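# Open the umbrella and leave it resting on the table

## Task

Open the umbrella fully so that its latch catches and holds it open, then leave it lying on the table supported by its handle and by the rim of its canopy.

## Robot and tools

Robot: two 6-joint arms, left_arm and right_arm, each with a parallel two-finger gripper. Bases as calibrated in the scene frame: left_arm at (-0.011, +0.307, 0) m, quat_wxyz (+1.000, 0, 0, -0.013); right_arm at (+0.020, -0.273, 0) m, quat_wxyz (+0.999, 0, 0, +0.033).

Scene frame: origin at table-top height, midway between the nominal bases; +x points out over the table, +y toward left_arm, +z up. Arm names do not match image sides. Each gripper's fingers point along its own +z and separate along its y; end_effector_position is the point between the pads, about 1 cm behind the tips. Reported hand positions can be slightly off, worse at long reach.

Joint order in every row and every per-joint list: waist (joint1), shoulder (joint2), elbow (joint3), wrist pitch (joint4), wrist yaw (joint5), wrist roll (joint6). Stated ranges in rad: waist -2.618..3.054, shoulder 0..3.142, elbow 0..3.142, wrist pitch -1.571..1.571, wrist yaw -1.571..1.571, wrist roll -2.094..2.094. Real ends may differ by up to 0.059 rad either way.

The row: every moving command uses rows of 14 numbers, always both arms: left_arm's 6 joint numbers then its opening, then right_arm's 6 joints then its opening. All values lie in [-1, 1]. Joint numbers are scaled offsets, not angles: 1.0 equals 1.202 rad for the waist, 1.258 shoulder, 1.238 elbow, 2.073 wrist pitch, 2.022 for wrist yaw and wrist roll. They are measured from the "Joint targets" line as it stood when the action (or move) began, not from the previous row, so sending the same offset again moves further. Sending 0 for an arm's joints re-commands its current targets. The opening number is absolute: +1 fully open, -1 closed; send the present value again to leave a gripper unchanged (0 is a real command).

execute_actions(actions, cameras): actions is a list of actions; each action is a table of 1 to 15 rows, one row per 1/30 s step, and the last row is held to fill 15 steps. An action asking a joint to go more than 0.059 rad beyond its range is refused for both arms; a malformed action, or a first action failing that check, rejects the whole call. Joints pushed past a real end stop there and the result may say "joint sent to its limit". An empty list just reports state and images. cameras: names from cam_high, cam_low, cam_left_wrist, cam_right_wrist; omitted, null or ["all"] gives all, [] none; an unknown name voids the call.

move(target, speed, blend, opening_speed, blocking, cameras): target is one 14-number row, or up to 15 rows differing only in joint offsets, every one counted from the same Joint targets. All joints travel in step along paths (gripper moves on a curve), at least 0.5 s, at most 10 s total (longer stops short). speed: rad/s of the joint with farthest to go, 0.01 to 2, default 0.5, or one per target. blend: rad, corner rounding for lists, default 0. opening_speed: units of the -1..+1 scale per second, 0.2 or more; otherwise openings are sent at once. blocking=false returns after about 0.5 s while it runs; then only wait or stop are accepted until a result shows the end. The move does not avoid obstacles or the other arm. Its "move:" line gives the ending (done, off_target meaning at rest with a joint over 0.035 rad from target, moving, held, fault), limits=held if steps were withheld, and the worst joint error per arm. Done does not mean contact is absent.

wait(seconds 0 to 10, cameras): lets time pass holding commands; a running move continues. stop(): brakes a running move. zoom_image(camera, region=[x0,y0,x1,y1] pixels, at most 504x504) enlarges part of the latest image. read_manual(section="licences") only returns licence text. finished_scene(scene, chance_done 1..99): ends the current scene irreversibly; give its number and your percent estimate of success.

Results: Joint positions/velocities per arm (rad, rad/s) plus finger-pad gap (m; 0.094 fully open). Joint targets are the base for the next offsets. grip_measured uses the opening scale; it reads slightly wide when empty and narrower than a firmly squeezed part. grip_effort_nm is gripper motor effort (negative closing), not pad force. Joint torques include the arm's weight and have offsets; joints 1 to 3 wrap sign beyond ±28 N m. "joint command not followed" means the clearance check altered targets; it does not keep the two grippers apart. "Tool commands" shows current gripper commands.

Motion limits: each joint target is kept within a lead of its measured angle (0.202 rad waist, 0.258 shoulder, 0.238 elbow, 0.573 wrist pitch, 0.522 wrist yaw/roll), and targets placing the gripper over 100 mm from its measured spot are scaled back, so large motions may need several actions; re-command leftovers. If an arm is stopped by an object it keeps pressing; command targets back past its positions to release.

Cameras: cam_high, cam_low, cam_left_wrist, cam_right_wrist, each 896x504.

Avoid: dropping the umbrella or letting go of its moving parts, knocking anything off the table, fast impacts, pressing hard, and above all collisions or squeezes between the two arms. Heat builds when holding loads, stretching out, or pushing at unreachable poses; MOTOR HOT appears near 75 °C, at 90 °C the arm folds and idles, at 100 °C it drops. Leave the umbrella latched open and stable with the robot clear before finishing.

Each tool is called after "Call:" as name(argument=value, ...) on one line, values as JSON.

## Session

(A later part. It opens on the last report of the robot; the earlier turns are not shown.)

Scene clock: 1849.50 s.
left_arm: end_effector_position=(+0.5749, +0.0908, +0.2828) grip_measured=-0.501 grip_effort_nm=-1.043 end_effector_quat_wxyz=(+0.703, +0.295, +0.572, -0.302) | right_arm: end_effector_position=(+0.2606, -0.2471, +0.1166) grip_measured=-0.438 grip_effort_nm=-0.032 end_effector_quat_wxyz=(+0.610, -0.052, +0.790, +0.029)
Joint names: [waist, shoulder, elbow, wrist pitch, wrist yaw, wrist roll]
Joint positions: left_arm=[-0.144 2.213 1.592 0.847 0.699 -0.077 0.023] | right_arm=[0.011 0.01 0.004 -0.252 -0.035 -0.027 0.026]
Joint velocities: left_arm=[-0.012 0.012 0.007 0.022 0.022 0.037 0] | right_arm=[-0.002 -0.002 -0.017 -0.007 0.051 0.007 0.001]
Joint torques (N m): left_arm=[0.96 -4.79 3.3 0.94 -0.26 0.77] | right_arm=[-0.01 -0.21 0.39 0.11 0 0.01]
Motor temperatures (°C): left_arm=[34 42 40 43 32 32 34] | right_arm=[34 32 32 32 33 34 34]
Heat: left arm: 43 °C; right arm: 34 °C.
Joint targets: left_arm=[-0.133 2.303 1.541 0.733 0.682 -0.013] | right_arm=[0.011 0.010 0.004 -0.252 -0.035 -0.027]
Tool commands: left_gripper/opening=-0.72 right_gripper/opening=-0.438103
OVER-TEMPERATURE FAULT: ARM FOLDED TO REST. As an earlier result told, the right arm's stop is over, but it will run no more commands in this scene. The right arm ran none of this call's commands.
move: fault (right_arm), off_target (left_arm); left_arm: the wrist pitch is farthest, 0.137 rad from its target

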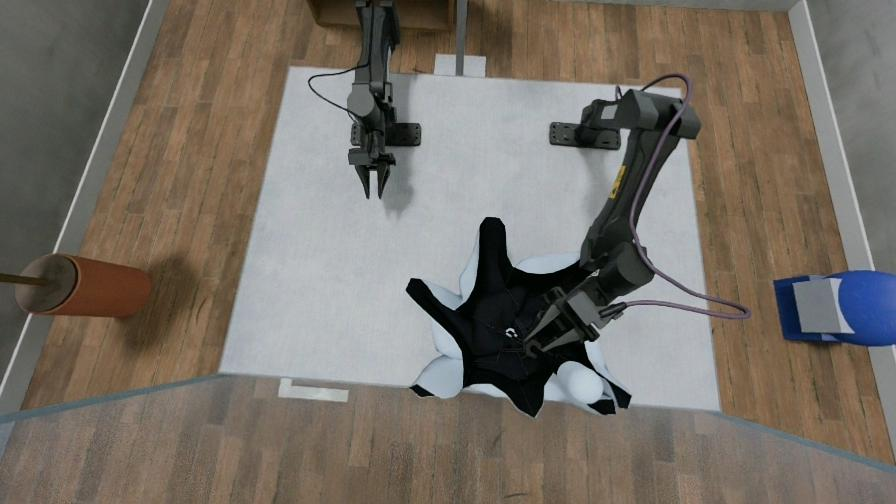

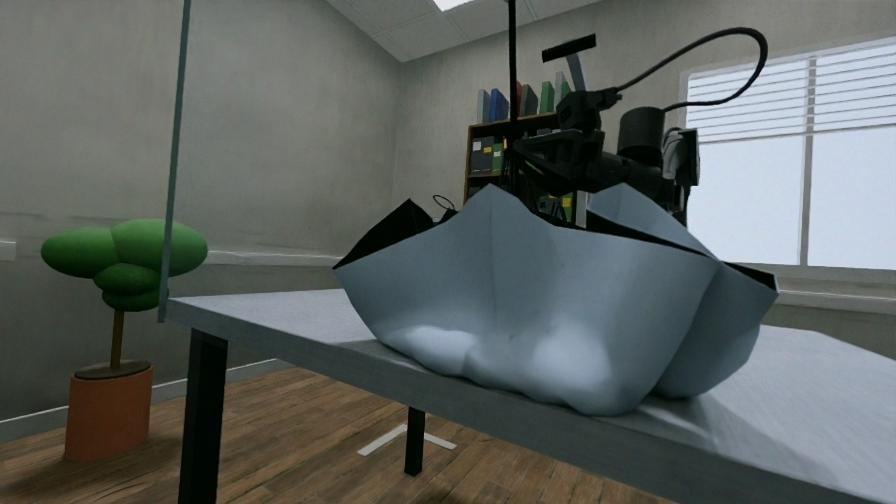

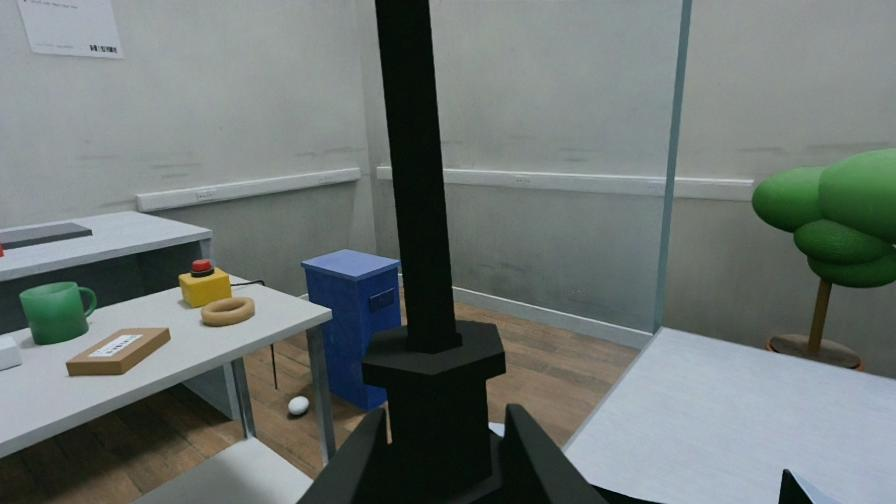

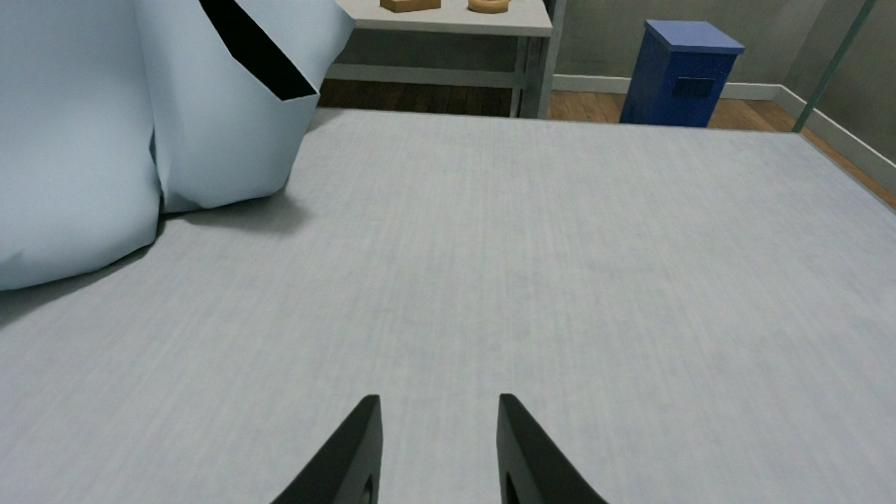

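Call:
move(target=[-0.140, -0.2658, -0.1470, -0.0593, -0.0894, 0.1618, -0.72, 0, 0, 0, 0, 0, 0, -0.438102], speed=0.15)

Scene clock: 1922.13 s.
left_arm: end_effector_position=(+0.5182, +0.0343, +0.2719) grip_measured=-0.501 grip_effort_nm=-1.033 end_effector_quat_wxyz=(+0.691, +0.386, +0.582, -0.187) | right_arm: end_effector_position=(+0.2606, -0.2471, +0.1166) grip_measured=-0.438 grip_effort_nm=-0.032 end_effector_quat_wxyz=(+0.610, -0.052, +0.790, +0.029)
Joint names: [waist, shoulder, elbow, wrist pitch, wrist yaw, wrist roll]
Joint positions: left_arm=[-0.301 1.998 1.38 0.646 0.523 0.308 0.023] | right_arm=[0.011 0.01 0.004 -0.252 -0.035 -0.027 0.026]
Joint velocities: left_arm=[0.007 -0.002 0.002 0.051 -0.007 -0.051 0] | right_arm=[-0.007 -0.007 -0.012 -0.037 0.022 -0.007 -0.001]
Joint torques (N m): left_arm=[-0.03 -12.11 5.78 1.96 -0.24 0.11] | right_arm=[0.02 -0.24 0.36 0.11 0.01 0.02]
Motor temperatures (°C): left_arm=[34 41 40 40 32 32 34] | right_arm=[34 32 32 32 33 34 34]
Heat: left arm: 41 °C; right arm: 34 °C.
Joint targets: left_arm=[-0.302 1.969 1.359 0.610 0.502 0.314] | right_arm=[0.011 0.010 0.004 -0.252 -0.035 -0.027]
Tool commands: left_gripper/opening=-0.72 right_gripper/opening=-0.438103
OVER-TEMPERATURE FAULT: ARM FOLDED TO REST. As an earlier result told, the right arm's stop is over, but it will run no more commands in this scene. The right arm ran none of this call's commands.
move: fault (right_arm), off_target (left_arm); left_arm: the wrist pitch is farthest, 0.036 rad from its target

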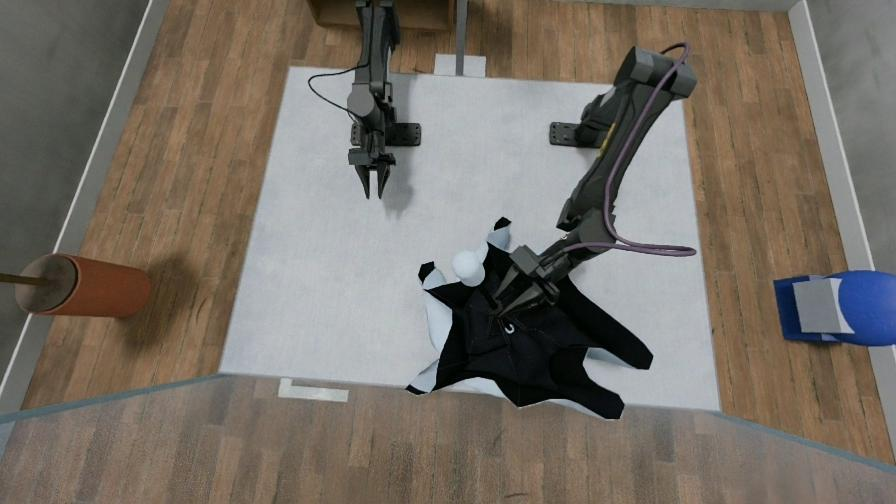

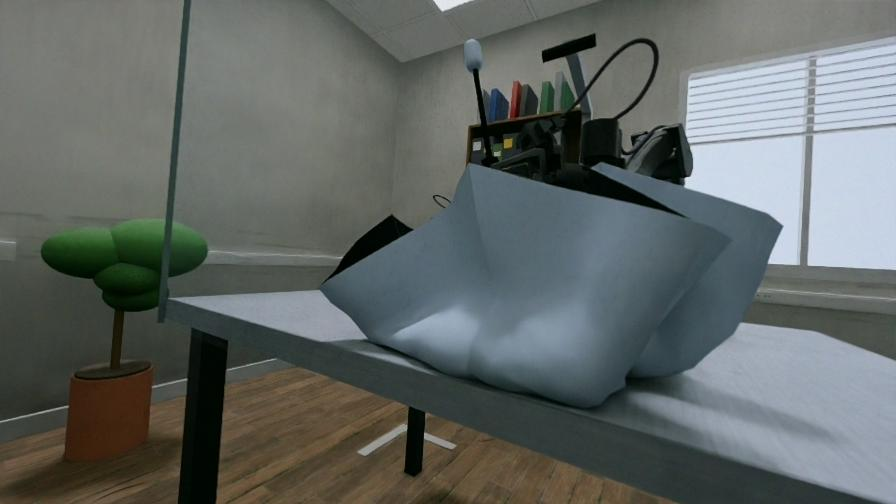

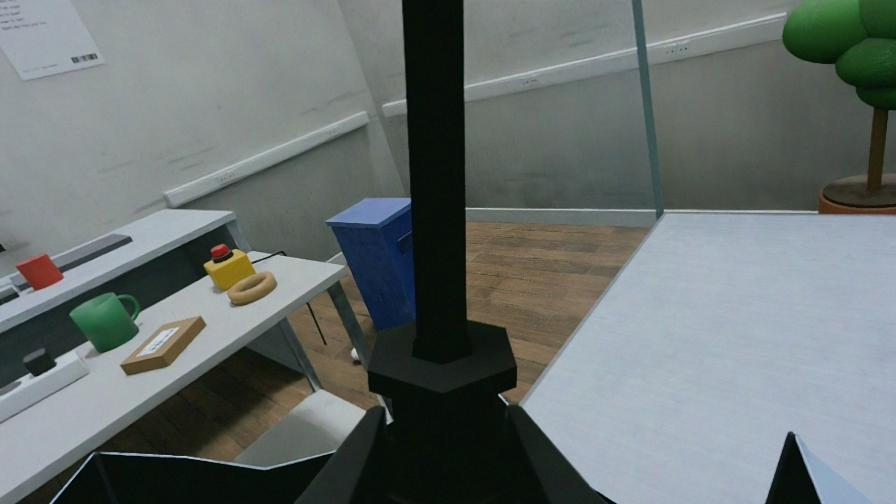

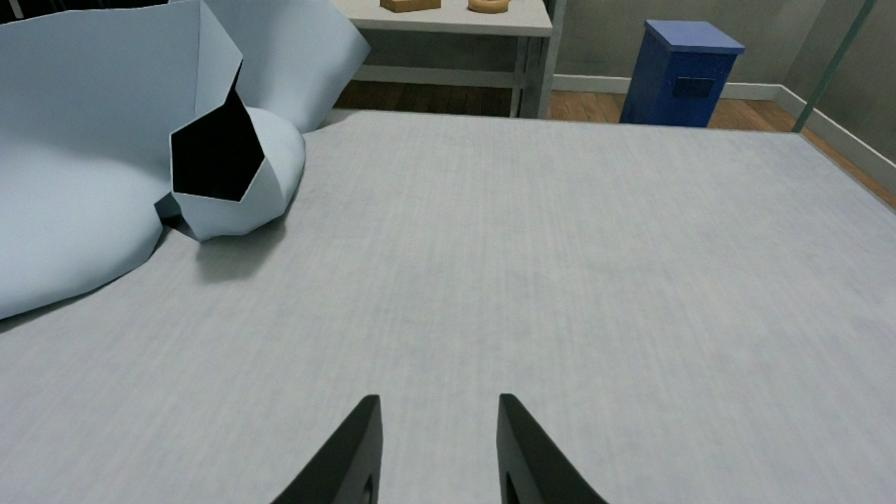

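Call:
move(target=[0, 0, 0, 0, 0, 0, 0.2, 0, 0, 0, 0, 0, 0, -0.438102], opening_speed=0.8)

Scene clock: 1924.73 s.
left_arm: end_effector_position=(+0.5195, +0.0355, +0.2694) grip_measured=+0.199 grip_effort_nm=0.056 end_effector_quat_wxyz=(+0.688, +0.384, +0.588, -0.184) | right_arm: end_effector_position=(+0.2606, -0.2471, +0.1166) grip_measured=-0.438 grip_effort_nm=-0.037 end_effector_quat_wxyz=(+0.610, -0.052, +0.790, +0.029)
Joint names: [waist, shoulder, elbow, wrist pitch, wrist yaw, wrist roll]
Joint positions: left_arm=[-0.301 1.998 1.38 0.632 0.513 0.311 0.056] | right_arm=[0.011 0.01 0.004 -0.252 -0.035 -0.027 0.026]
Joint velocities: left_arm=[0.007 -0.002 -0.027 -0.007 0.007 -0.051 0] | right_arm=[-0.002 -0.002 0.007 -0.095 -0.007 0.007 -0.001]
Joint torques (N m): left_arm=[-0.05 -12.05 5.78 2.09 -0.12 0.09] | right_arm=[0.01 -0.2 0.39 0.11 0.01 0.01]
Motor temperatures (°C): left_arm=[34 42 40 40 32 32 34] | right_arm=[34 32 32 32 33 34 34]
Heat: left arm: 42 °C; right arm: 34 °C.
Joint targets: left_arm=[-0.302 1.968 1.359 0.610 0.502 0.314] | right_arm=[0.011 0.010 0.004 -0.252 -0.035 -0.027]
Tool commands: left_gripper/opening=+0.2 right_gripper/opening=-0.438103
OVER-TEMPERATURE FAULT: ARM FOLDED TO REST. As an earlier result told, the right arm's stop is over, but it will run no more commands in this scene. The right arm ran none of this call's commands.
move: fault (right_arm)

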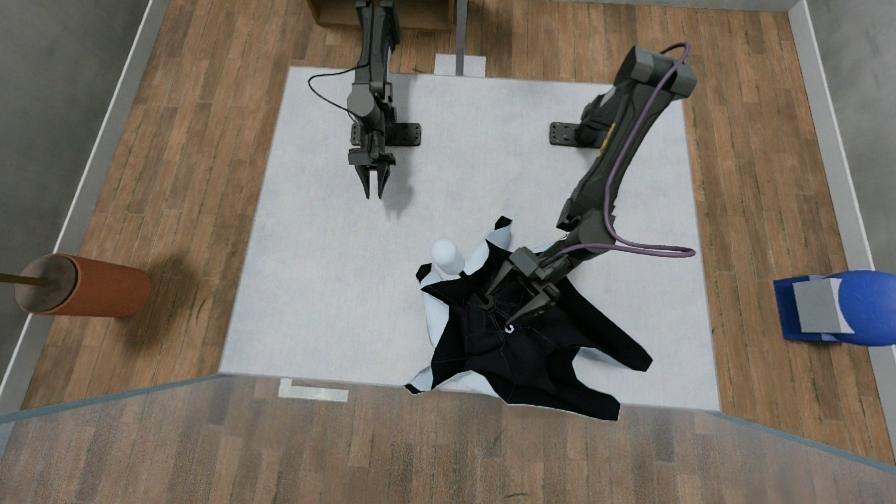

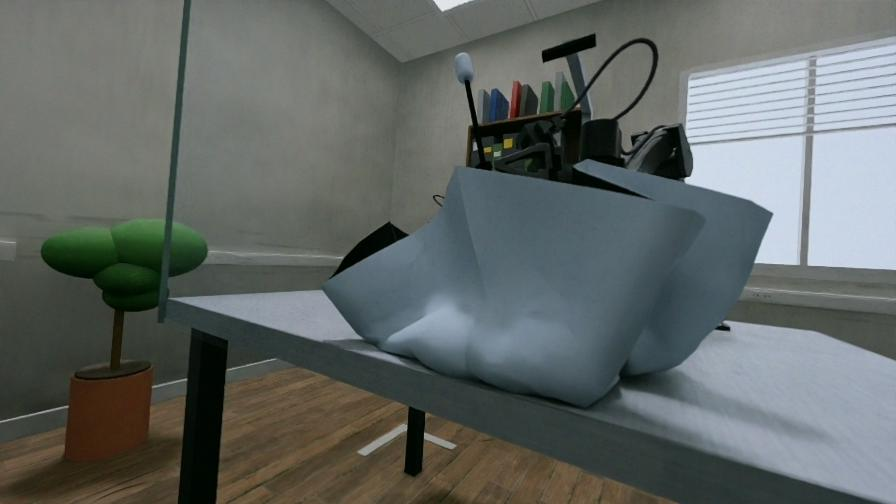

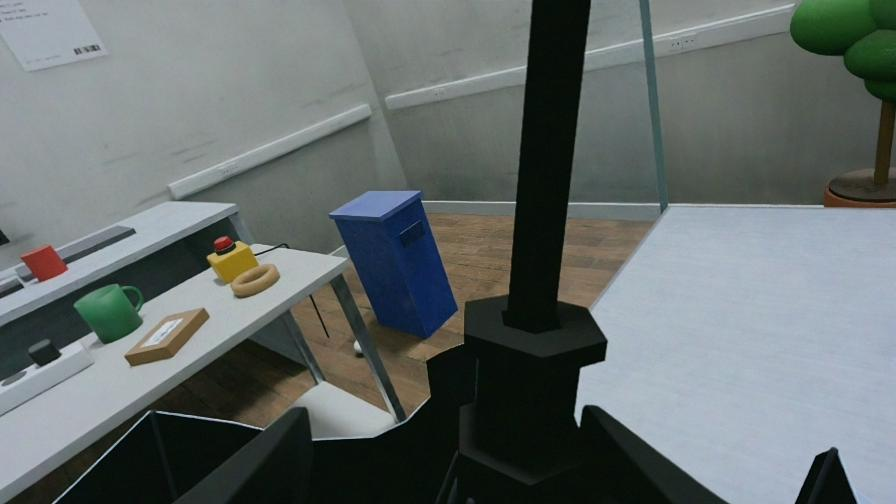

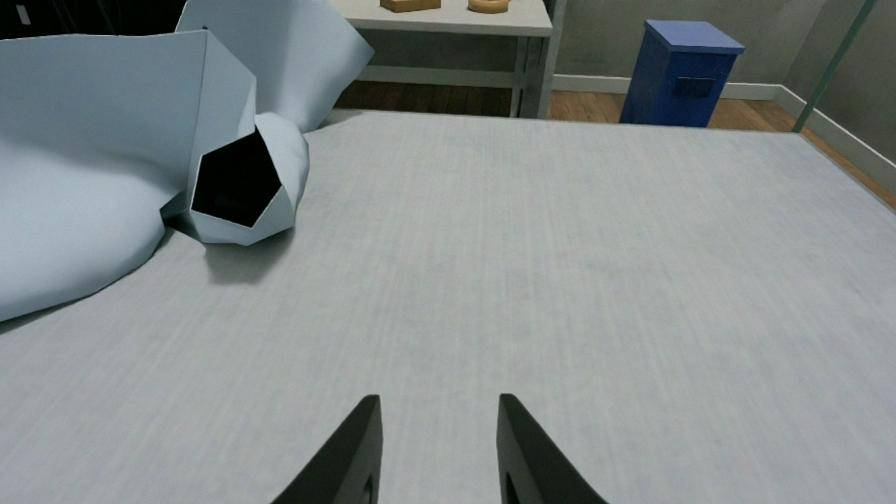

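Call:
move(target=[-0.0358, -0.0223, -0.0412, 0.0034, -0.0168, 0.0227, 0.2, 0, 0, 0, 0, 0, 0, -0.438102], speed=0.1)

Scene clock: 1949.60 s.
left_arm: end_effector_position=(+0.5051, +0.0222, +0.2608) grip_measured=+0.199 grip_effort_nm=0.056 end_effector_quat_wxyz=(+0.683, +0.399, +0.588, -0.170) | right_arm: end_effector_position=(+0.2606, -0.2471, +0.1166) grip_measured=-0.438 grip_effort_nm=-0.032 end_effector_quat_wxyz=(+0.610, -0.052, +0.790, +0.029)
Joint names: [waist, shoulder, elbow, wrist pitch, wrist yaw, wrist roll]
Joint positions: left_arm=[-0.341 1.97 1.328 0.632 0.474 0.356 0.056] | right_arm=[0.011 0.01 0.004 -0.252 -0.035 -0.027 0.026]
Joint velocities: left_arm=[0.002 -0.002 0.002 -0.007 -0.007 0.007 0] | right_arm=[0.012 -0.012 -0.002 0.066 0.007 -0.051 0]
Joint torques (N m): left_arm=[-0.32 -11.84 5.86 2.19 -0.05 0.07] | right_arm=[0.06 -0.23 0.38 0.11 -0.01 0.01]
Motor temperatures (°C): left_arm=[34 46 41 42 32 32 33] | right_arm=[34 32 32 32 33 34 34]
Heat: left arm: 46 °C; right arm: 34 °C.
Joint targets: left_arm=[-0.345 1.941 1.308 0.617 0.468 0.360] | right_arm=[0.011 0.010 0.004 -0.252 -0.035 -0.027]
Tool commands: left_gripper/opening=+0.2 right_gripper/opening=-0.438103
OVER-TEMPERATURE FAULT: ARM FOLDED TO REST. As an earlier result told, the right arm's stop is over, but it will run no more commands in this scene. The right arm ran none of this call's commands.
move: fault (right_arm)

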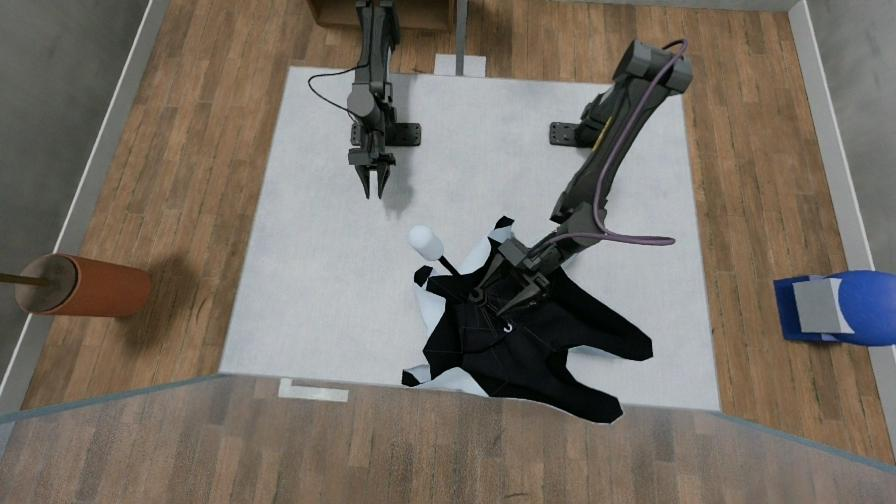

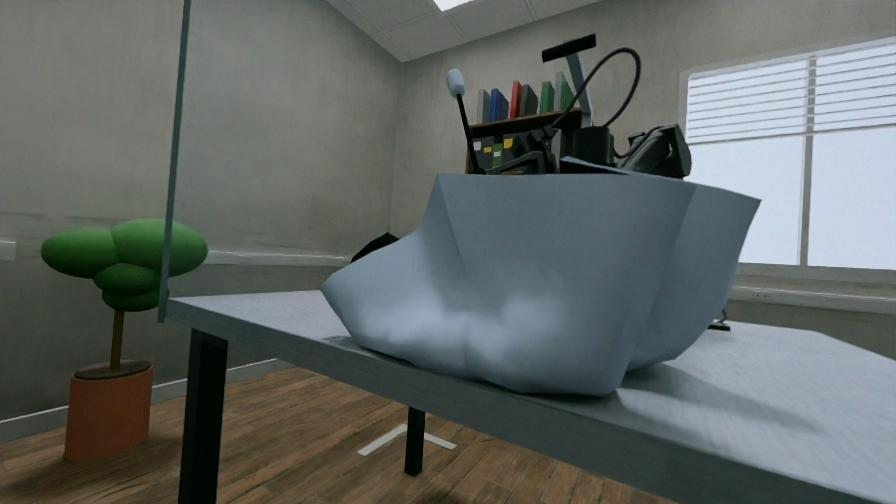

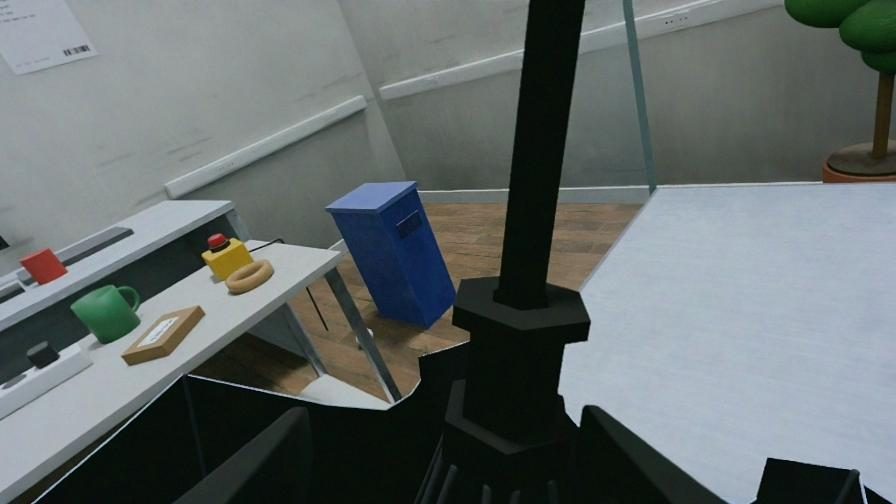

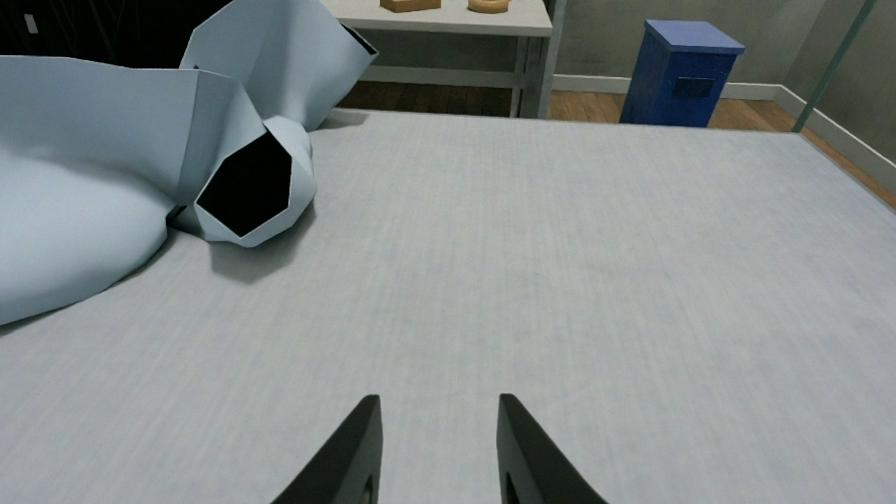

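Call:
move(target=[-0.045, -0.018, -0.047, 0.006, -0.021, 0.022, 0.4, 0, 0, 0, 0, 0, 0, -0.438102], speed=0.1, opening_speed=0.3)

Scene clock: 1953.80 s.
left_arm: end_effector_position=(+0.4870, +0.0046, +0.2460) grip_measured=+0.399 grip_effort_nm=0.066 end_effector_quat_wxyz=(+0.673, +0.417, +0.589, -0.161) | right_arm: end_effector_position=(+0.2606, -0.2471, +0.1166) grip_measured=-0.438 grip_effort_nm=-0.032 end_effector_quat_wxyz=(+0.610, -0.052, +0.790, +0.029)
Joint names: [waist, shoulder, elbow, wrist pitch, wrist yaw, wrist roll]
Joint positions: left_arm=[-0.393 1.949 1.27 0.632 0.431 0.401 0.066] | right_arm=[0.011 0.01 0.004 -0.252 -0.035 -0.027 0.026]
Joint velocities: left_arm=[-0.007 0.002 -0.007 -0.007 0.022 -0.022 0] | right_arm=[-0.002 -0.002 0.002 0.022 0.037 -0.007 -0.001]
Joint torques (N m): left_arm=[-0.49 -11.67 5.76 2.35 -0.03 0.09] | right_arm=[0.02 -0.24 0.38 0.11 0 0.02]
Motor temperatures (°C): left_arm=[34 46 41 42 32 32 33] | right_arm=[34 32 32 32 33 34 34]
Heat: left arm: 46 °C; right arm: 34 °C.
Joint targets: left_arm=[-0.399 1.918 1.250 0.630 0.425 0.405] | right_arm=[0.011 0.010 0.004 -0.252 -0.035 -0.027]
Tool commands: left_gripper/opening=+0.4 right_gripper/opening=-0.438102
OVER-TEMPERATURE FAULT: ARM FOLDED TO REST. As an earlier result told, the right arm's stop is over, but it will run no more commands in this scene. The right arm ran none of this call's commands.
move: fault (right_arm)

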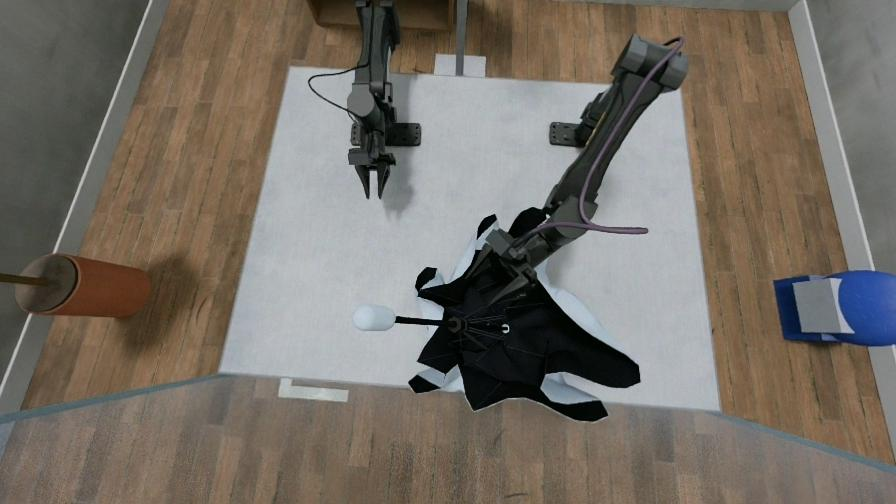

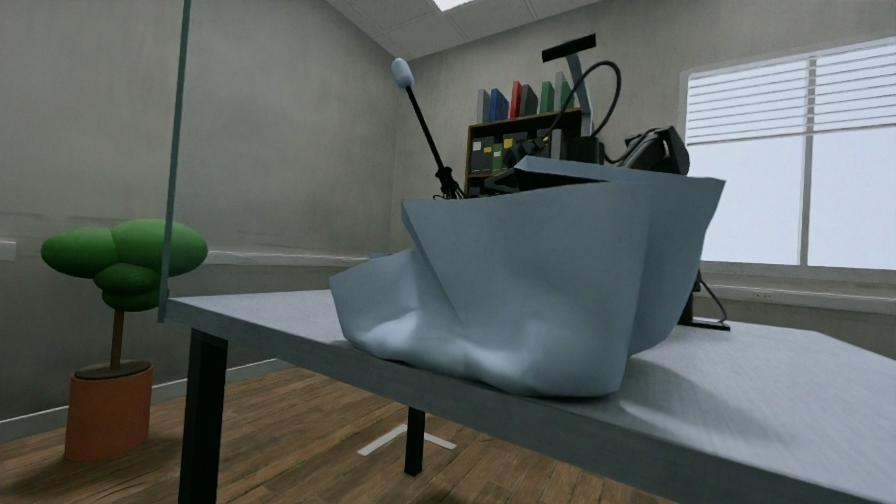

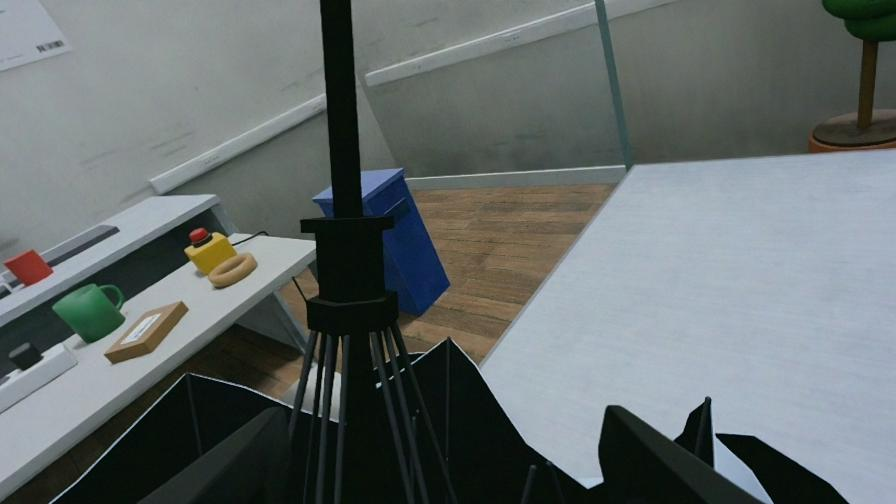

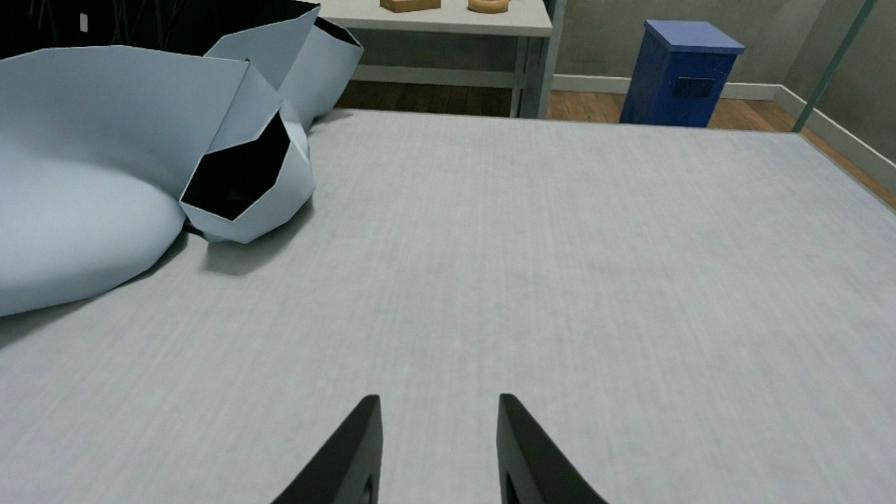

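Call:
move(target=[[0.0241, -0.1574, 0.0735, -0.1211, 0.0035, -0.0025, 0.4, 0, 0, 0, 0, 0, 0, -0.438102], [-0.3103, -0.0207, 0.3304, -0.2436, -0.4525, 0.0146, 0.4, 0, 0, 0, 0, 0, 0, -0.438102]], speed=0.4, blend=0.05)

Scene clock: 1979.63 s.
left_arm: end_effector_position=(+0.4527, -0.0467, +0.3492) grip_measured=+0.399 grip_effort_nm=0.061 end_effector_quat_wxyz=(+0.674, +0.283, +0.680, +0.056) | right_arm: end_effector_position=(+0.2606, -0.2471, +0.1166) grip_measured=-0.438 grip_effort_nm=-0.032 end_effector_quat_wxyz=(+0.610, -0.052, +0.790, +0.029)
Joint names: [waist, shoulder, elbow, wrist pitch, wrist yaw, wrist roll]
Joint positions: left_arm=[-0.769 1.868 1.629 0.144 -0.482 0.432 0.066] | right_arm=[0.011 0.01 0.004 -0.252 -0.035 -0.027 0.026]
Joint velocities: left_arm=[-0.002 -0.002 0.007 0.007 0.022 -0.081 0] | right_arm=[-0.032 -0.017 0.002 -0.037 -0.11 -0.066 0]
Joint torques (N m): left_arm=[-0.18 -7.51 10.32 2.16 -0.12 0.07] | right_arm=[0.03 -0.24 0.36 0.11 0 0.01]
Motor temperatures (°C): left_arm=[34 45 42 44 32 32 33] | right_arm=[34 32 32 32 33 34 34]
Heat: left arm: 45 °C; right arm: 34 °C.
Joint targets: left_arm=[-0.772 1.892 1.659 0.125 -0.490 0.434] | right_arm=[0.011 0.010 0.004 -0.252 -0.035 -0.027]
Tool commands: left_gripper/opening=+0.4 right_gripper/opening=-0.438103
OVER-TEMPERATURE FAULT: ARM FOLDED TO REST. As an earlier result told, the right arm's stop is over, but it will run no more commands in this scene. The right arm ran none of this call's commands.
move: fault (right_arm)

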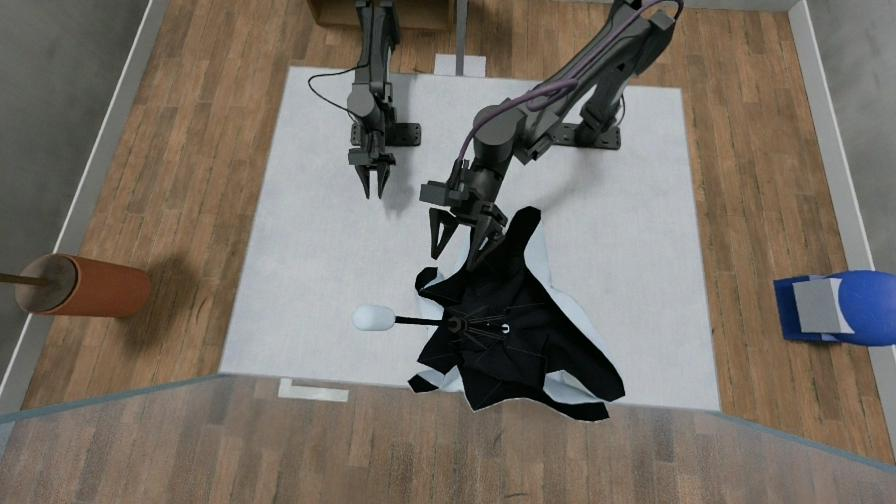

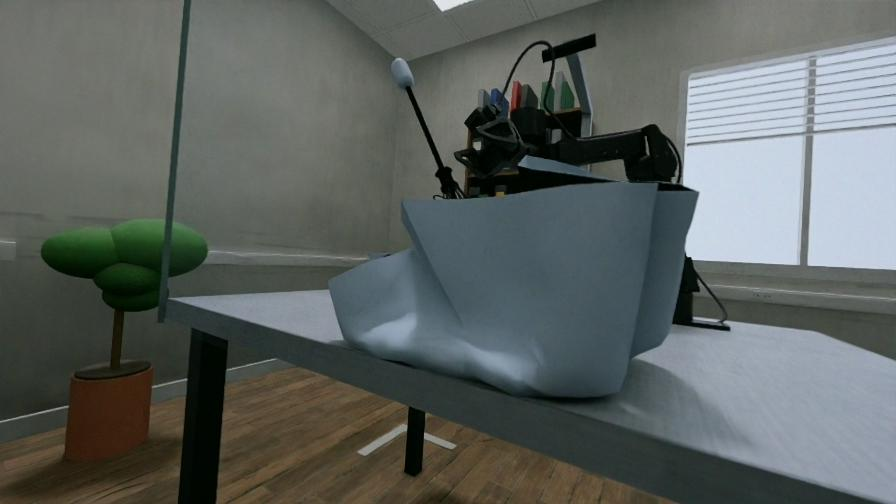

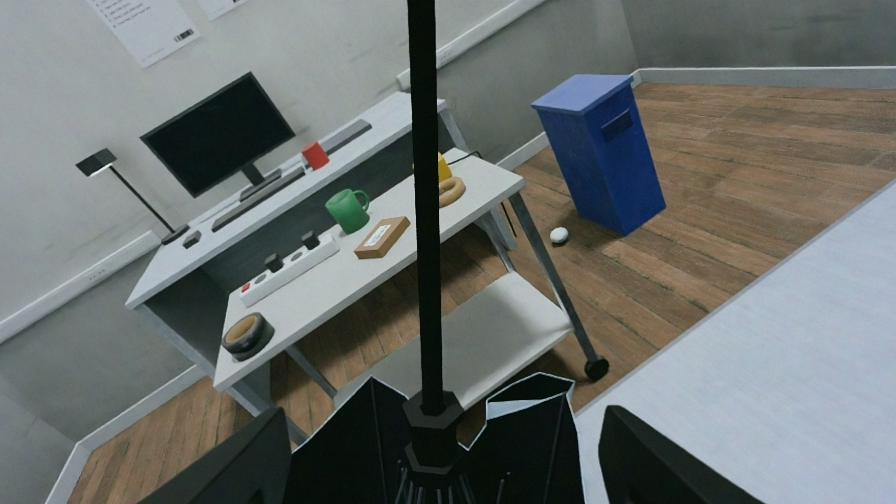

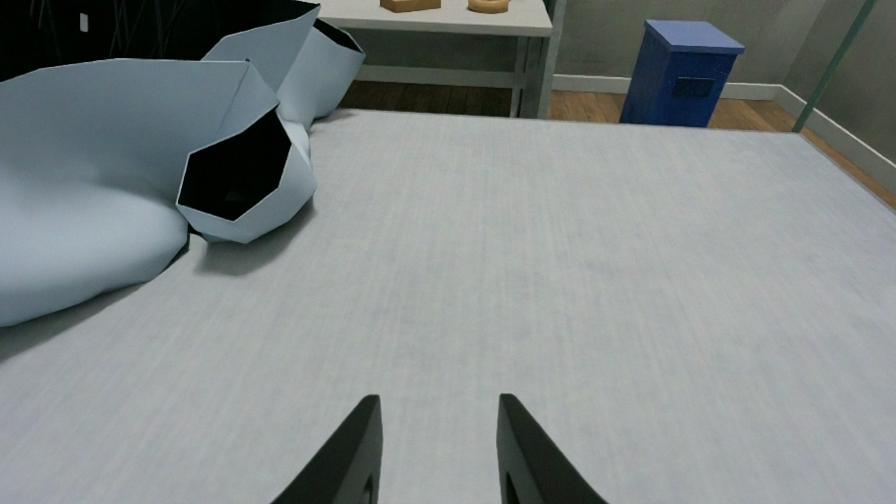

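Call:
zoom_image(camera="cam_left_wrist", region=[360, 300, 510, 504])

Call:
zoom_image(camera="cam_left_wrist", region=[360, 0, 510, 140])

Scaled by 2.471 from the camera's 896x504 image, which has a finer 1280x720 frame.

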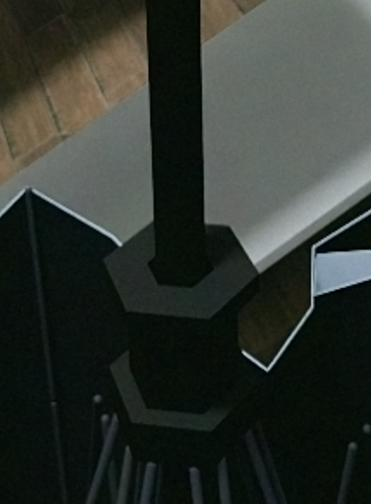

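Scaled by 3.360 from the camera's 896x504 image, which has a finer 1280x720 frame.

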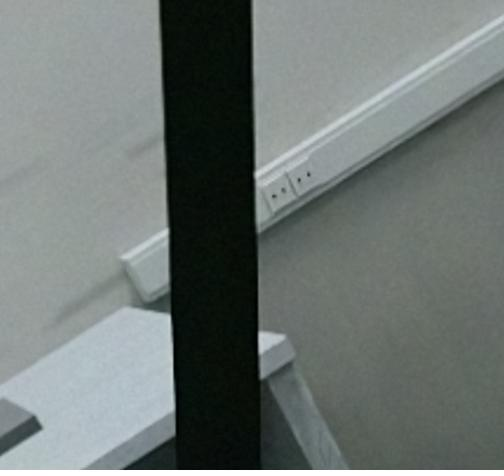

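Call:
move(target=[0.1097, 0.3908, 0.6319, -0.1783, 0.0693, -0.0146, 0.4, 0, 0, 0, 0, 0, 0, -0.438102], speed=0.35)

Scene clock: 2001.50 s.
left_arm: end_effector_position=(+0.5615, -0.0681, +0.3405) grip_measured=+0.399 grip_effort_nm=0.061 end_effector_quat_wxyz=(+0.648, +0.290, +0.703, +0.052) | right_arm: end_effector_position=(+0.2606, -0.2471, +0.1166) grip_measured=-0.438 grip_effort_nm=-0.032 end_effector_quat_wxyz=(+0.610, -0.052, +0.790, +0.029)
Joint names: [waist, shoulder, elbow, wrist pitch, wrist yaw, wrist roll]
Joint positions: left_arm=[-0.646 2.353 2.411 -0.225 -0.356 0.414 0.066] | right_arm=[0.011 0.01 0.004 -0.252 -0.035 -0.027 0.026]
Joint velocities: left_arm=[0.002 0.002 -0.007 0.022 -0.037 0.051 0] | right_arm=[-0.007 0.007 0.007 0.037 -0.022 0.095 0]
Joint torques (N m): left_arm=[0.55 -10.22 10.09 2.2 0.02 -0.05] | right_arm=[-0.02 -0.24 0.35 0.12 -0.01 0.01]
Motor temperatures (°C): left_arm=[34 44 44 45 32 32 32] | right_arm=[34 32 32 32 33 34 34]
Heat: left arm: 45 °C; right arm: 34 °C.
Joint targets: left_arm=[-0.640 2.383 2.441 -0.245 -0.350 0.405] | right_arm=[0.011 0.010 0.004 -0.252 -0.035 -0.027]
Tool commands: left_gripper/opening=+0.4 right_gripper/opening=-0.438103
OVER-TEMPERATURE FAULT: ARM FOLDED TO REST. As an earlier result told, the right arm's stop is over, but it will run no more commands in this scene. The right arm ran none of this call's commands.
move: fault (right_arm)

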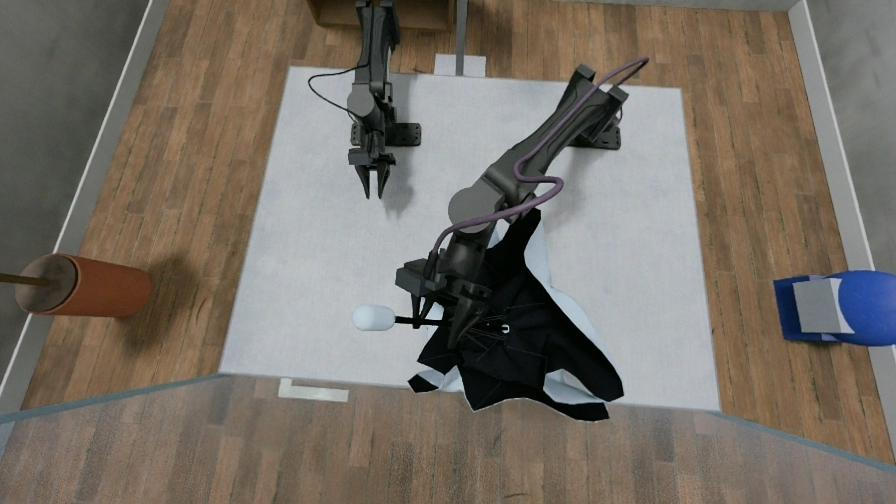

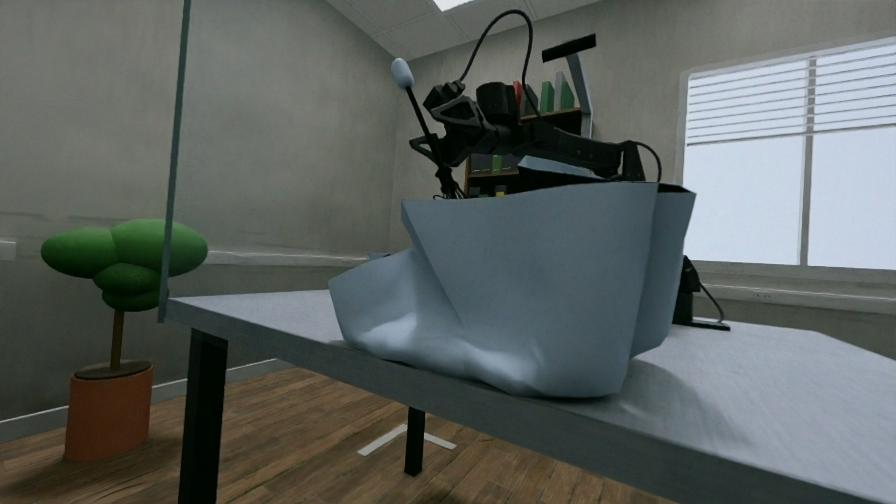

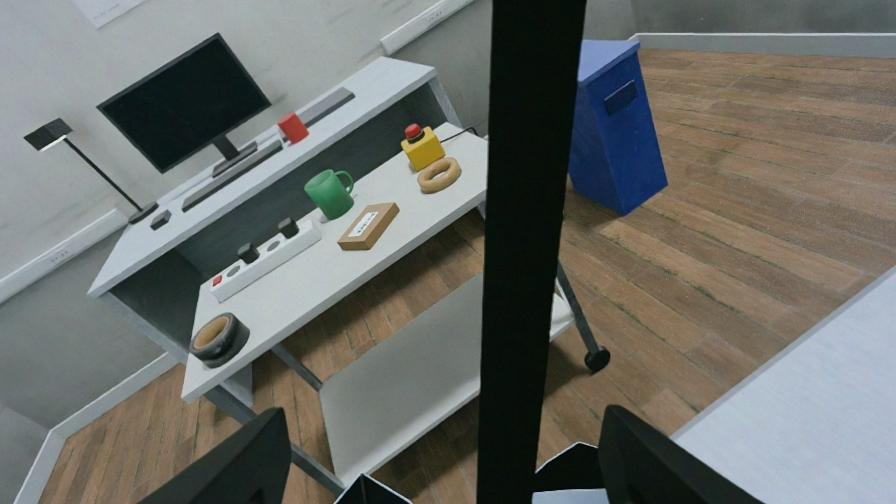

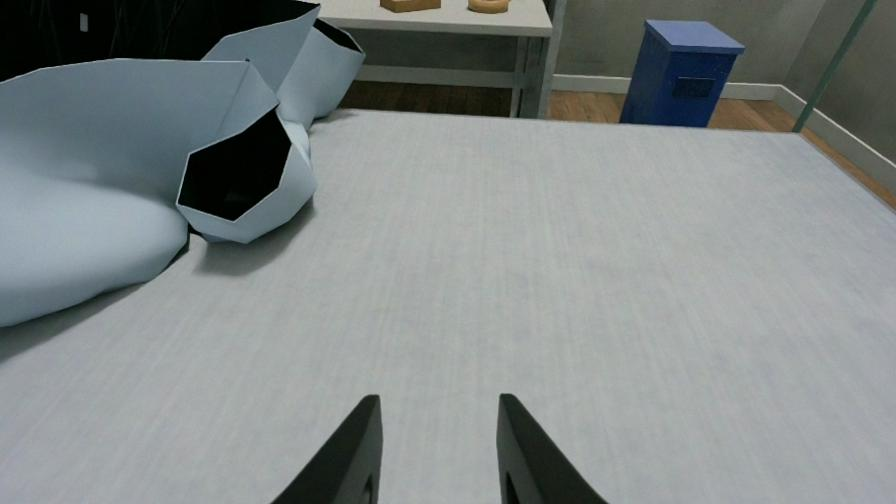

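Call:
move(target=[-0.0266, -0.0572, -0.0824, 0.0314, -0.0163, 0.002, 0.4, 0, 0, 0, 0, 0, 0, -0.438102], speed=0.15, cameras=["cam_high", "cam_left_wrist"])

Scene clock: 2008.77 s.
left_arm: end_effector_position=(+0.5565, -0.0773, +0.3294) grip_measured=+0.399 grip_effort_nm=0.061 end_effector_quat_wxyz=(+0.646, +0.292, +0.703, +0.054) | right_arm: end_effector_position=(+0.2606, -0.2471, +0.1166) grip_measured=-0.438 grip_effort_nm=-0.037 end_effector_quat_wxyz=(+0.610, -0.052, +0.790, +0.029)
Joint names: [waist, shoulder, elbow, wrist pitch, wrist yaw, wrist roll]
Joint positions: left_arm=[-0.666 2.347 2.357 -0.182 -0.375 0.414 0.066] | right_arm=[0.011 0.01 0.004 -0.252 -0.035 -0.027 0.026]
Joint velocities: left_arm=[0.007 -0.007 -0.002 -0.125 -0.022 0.007 -0.001] | right_arm=[-0.002 -0.002 -0.022 0.066 -0.066 -0.022 0]
Joint torques (N m): left_arm=[-0.49 -14.99 6.3 2.41 -0.14 -0.02] | right_arm=[-0.01 -0.2 0.4 0.11 0 0.03]
Motor temperatures (°C): left_arm=[34 44 43 45 32 32 32] | right_arm=[34 32 32 32 33 34 34]
Heat: left arm: 45 °C; right arm: 34 °C.
Joint targets: left_arm=[-0.672 2.311 2.339 -0.180 -0.382 0.409] | right_arm=[0.011 0.010 0.004 -0.252 -0.035 -0.027]
Tool commands: left_gripper/opening=+0.4 right_gripper/opening=-0.438103
OVER-TEMPERATURE FAULT: ARM FOLDED TO REST. As an earlier result told, the right arm's stop is over, but it will run no more commands in this scene. The right arm ran none of this call's commands.
move: fault (right_arm), off_target (left_arm); left_arm: the shoulder is farthest, 0.036 rad from its target
Images, in order (width x height): cam_high 896x504, cam_left_wrist 896x504.

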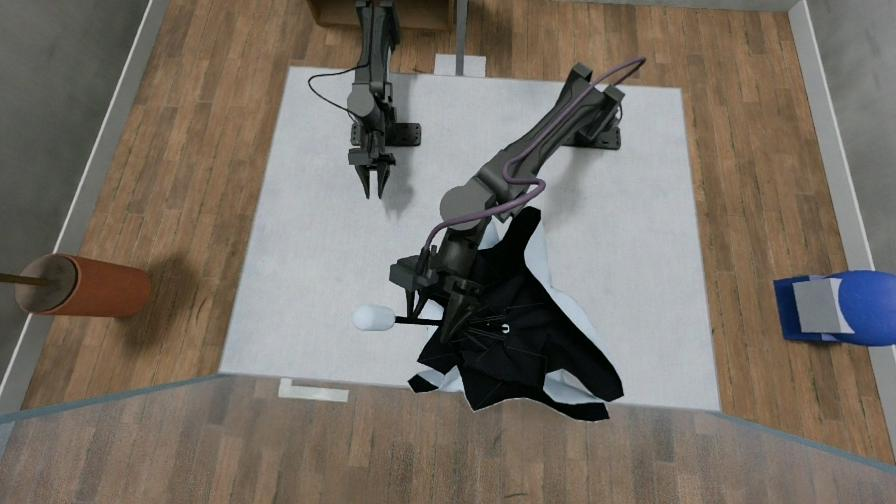

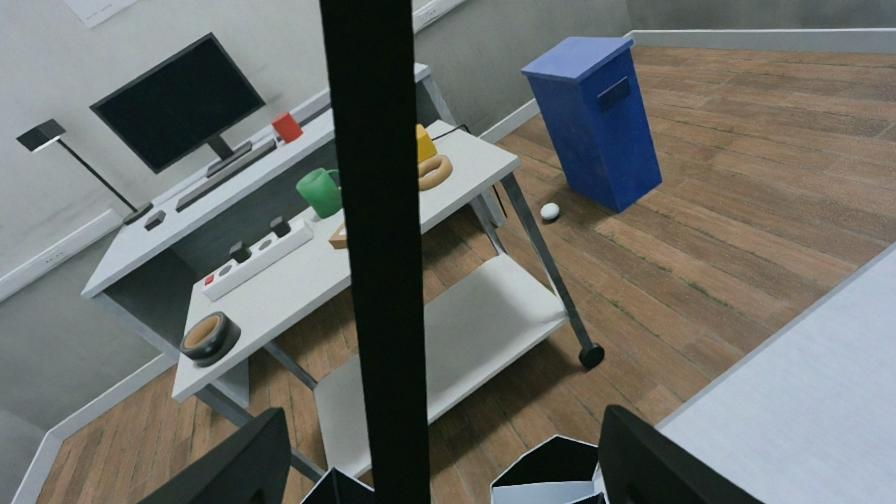

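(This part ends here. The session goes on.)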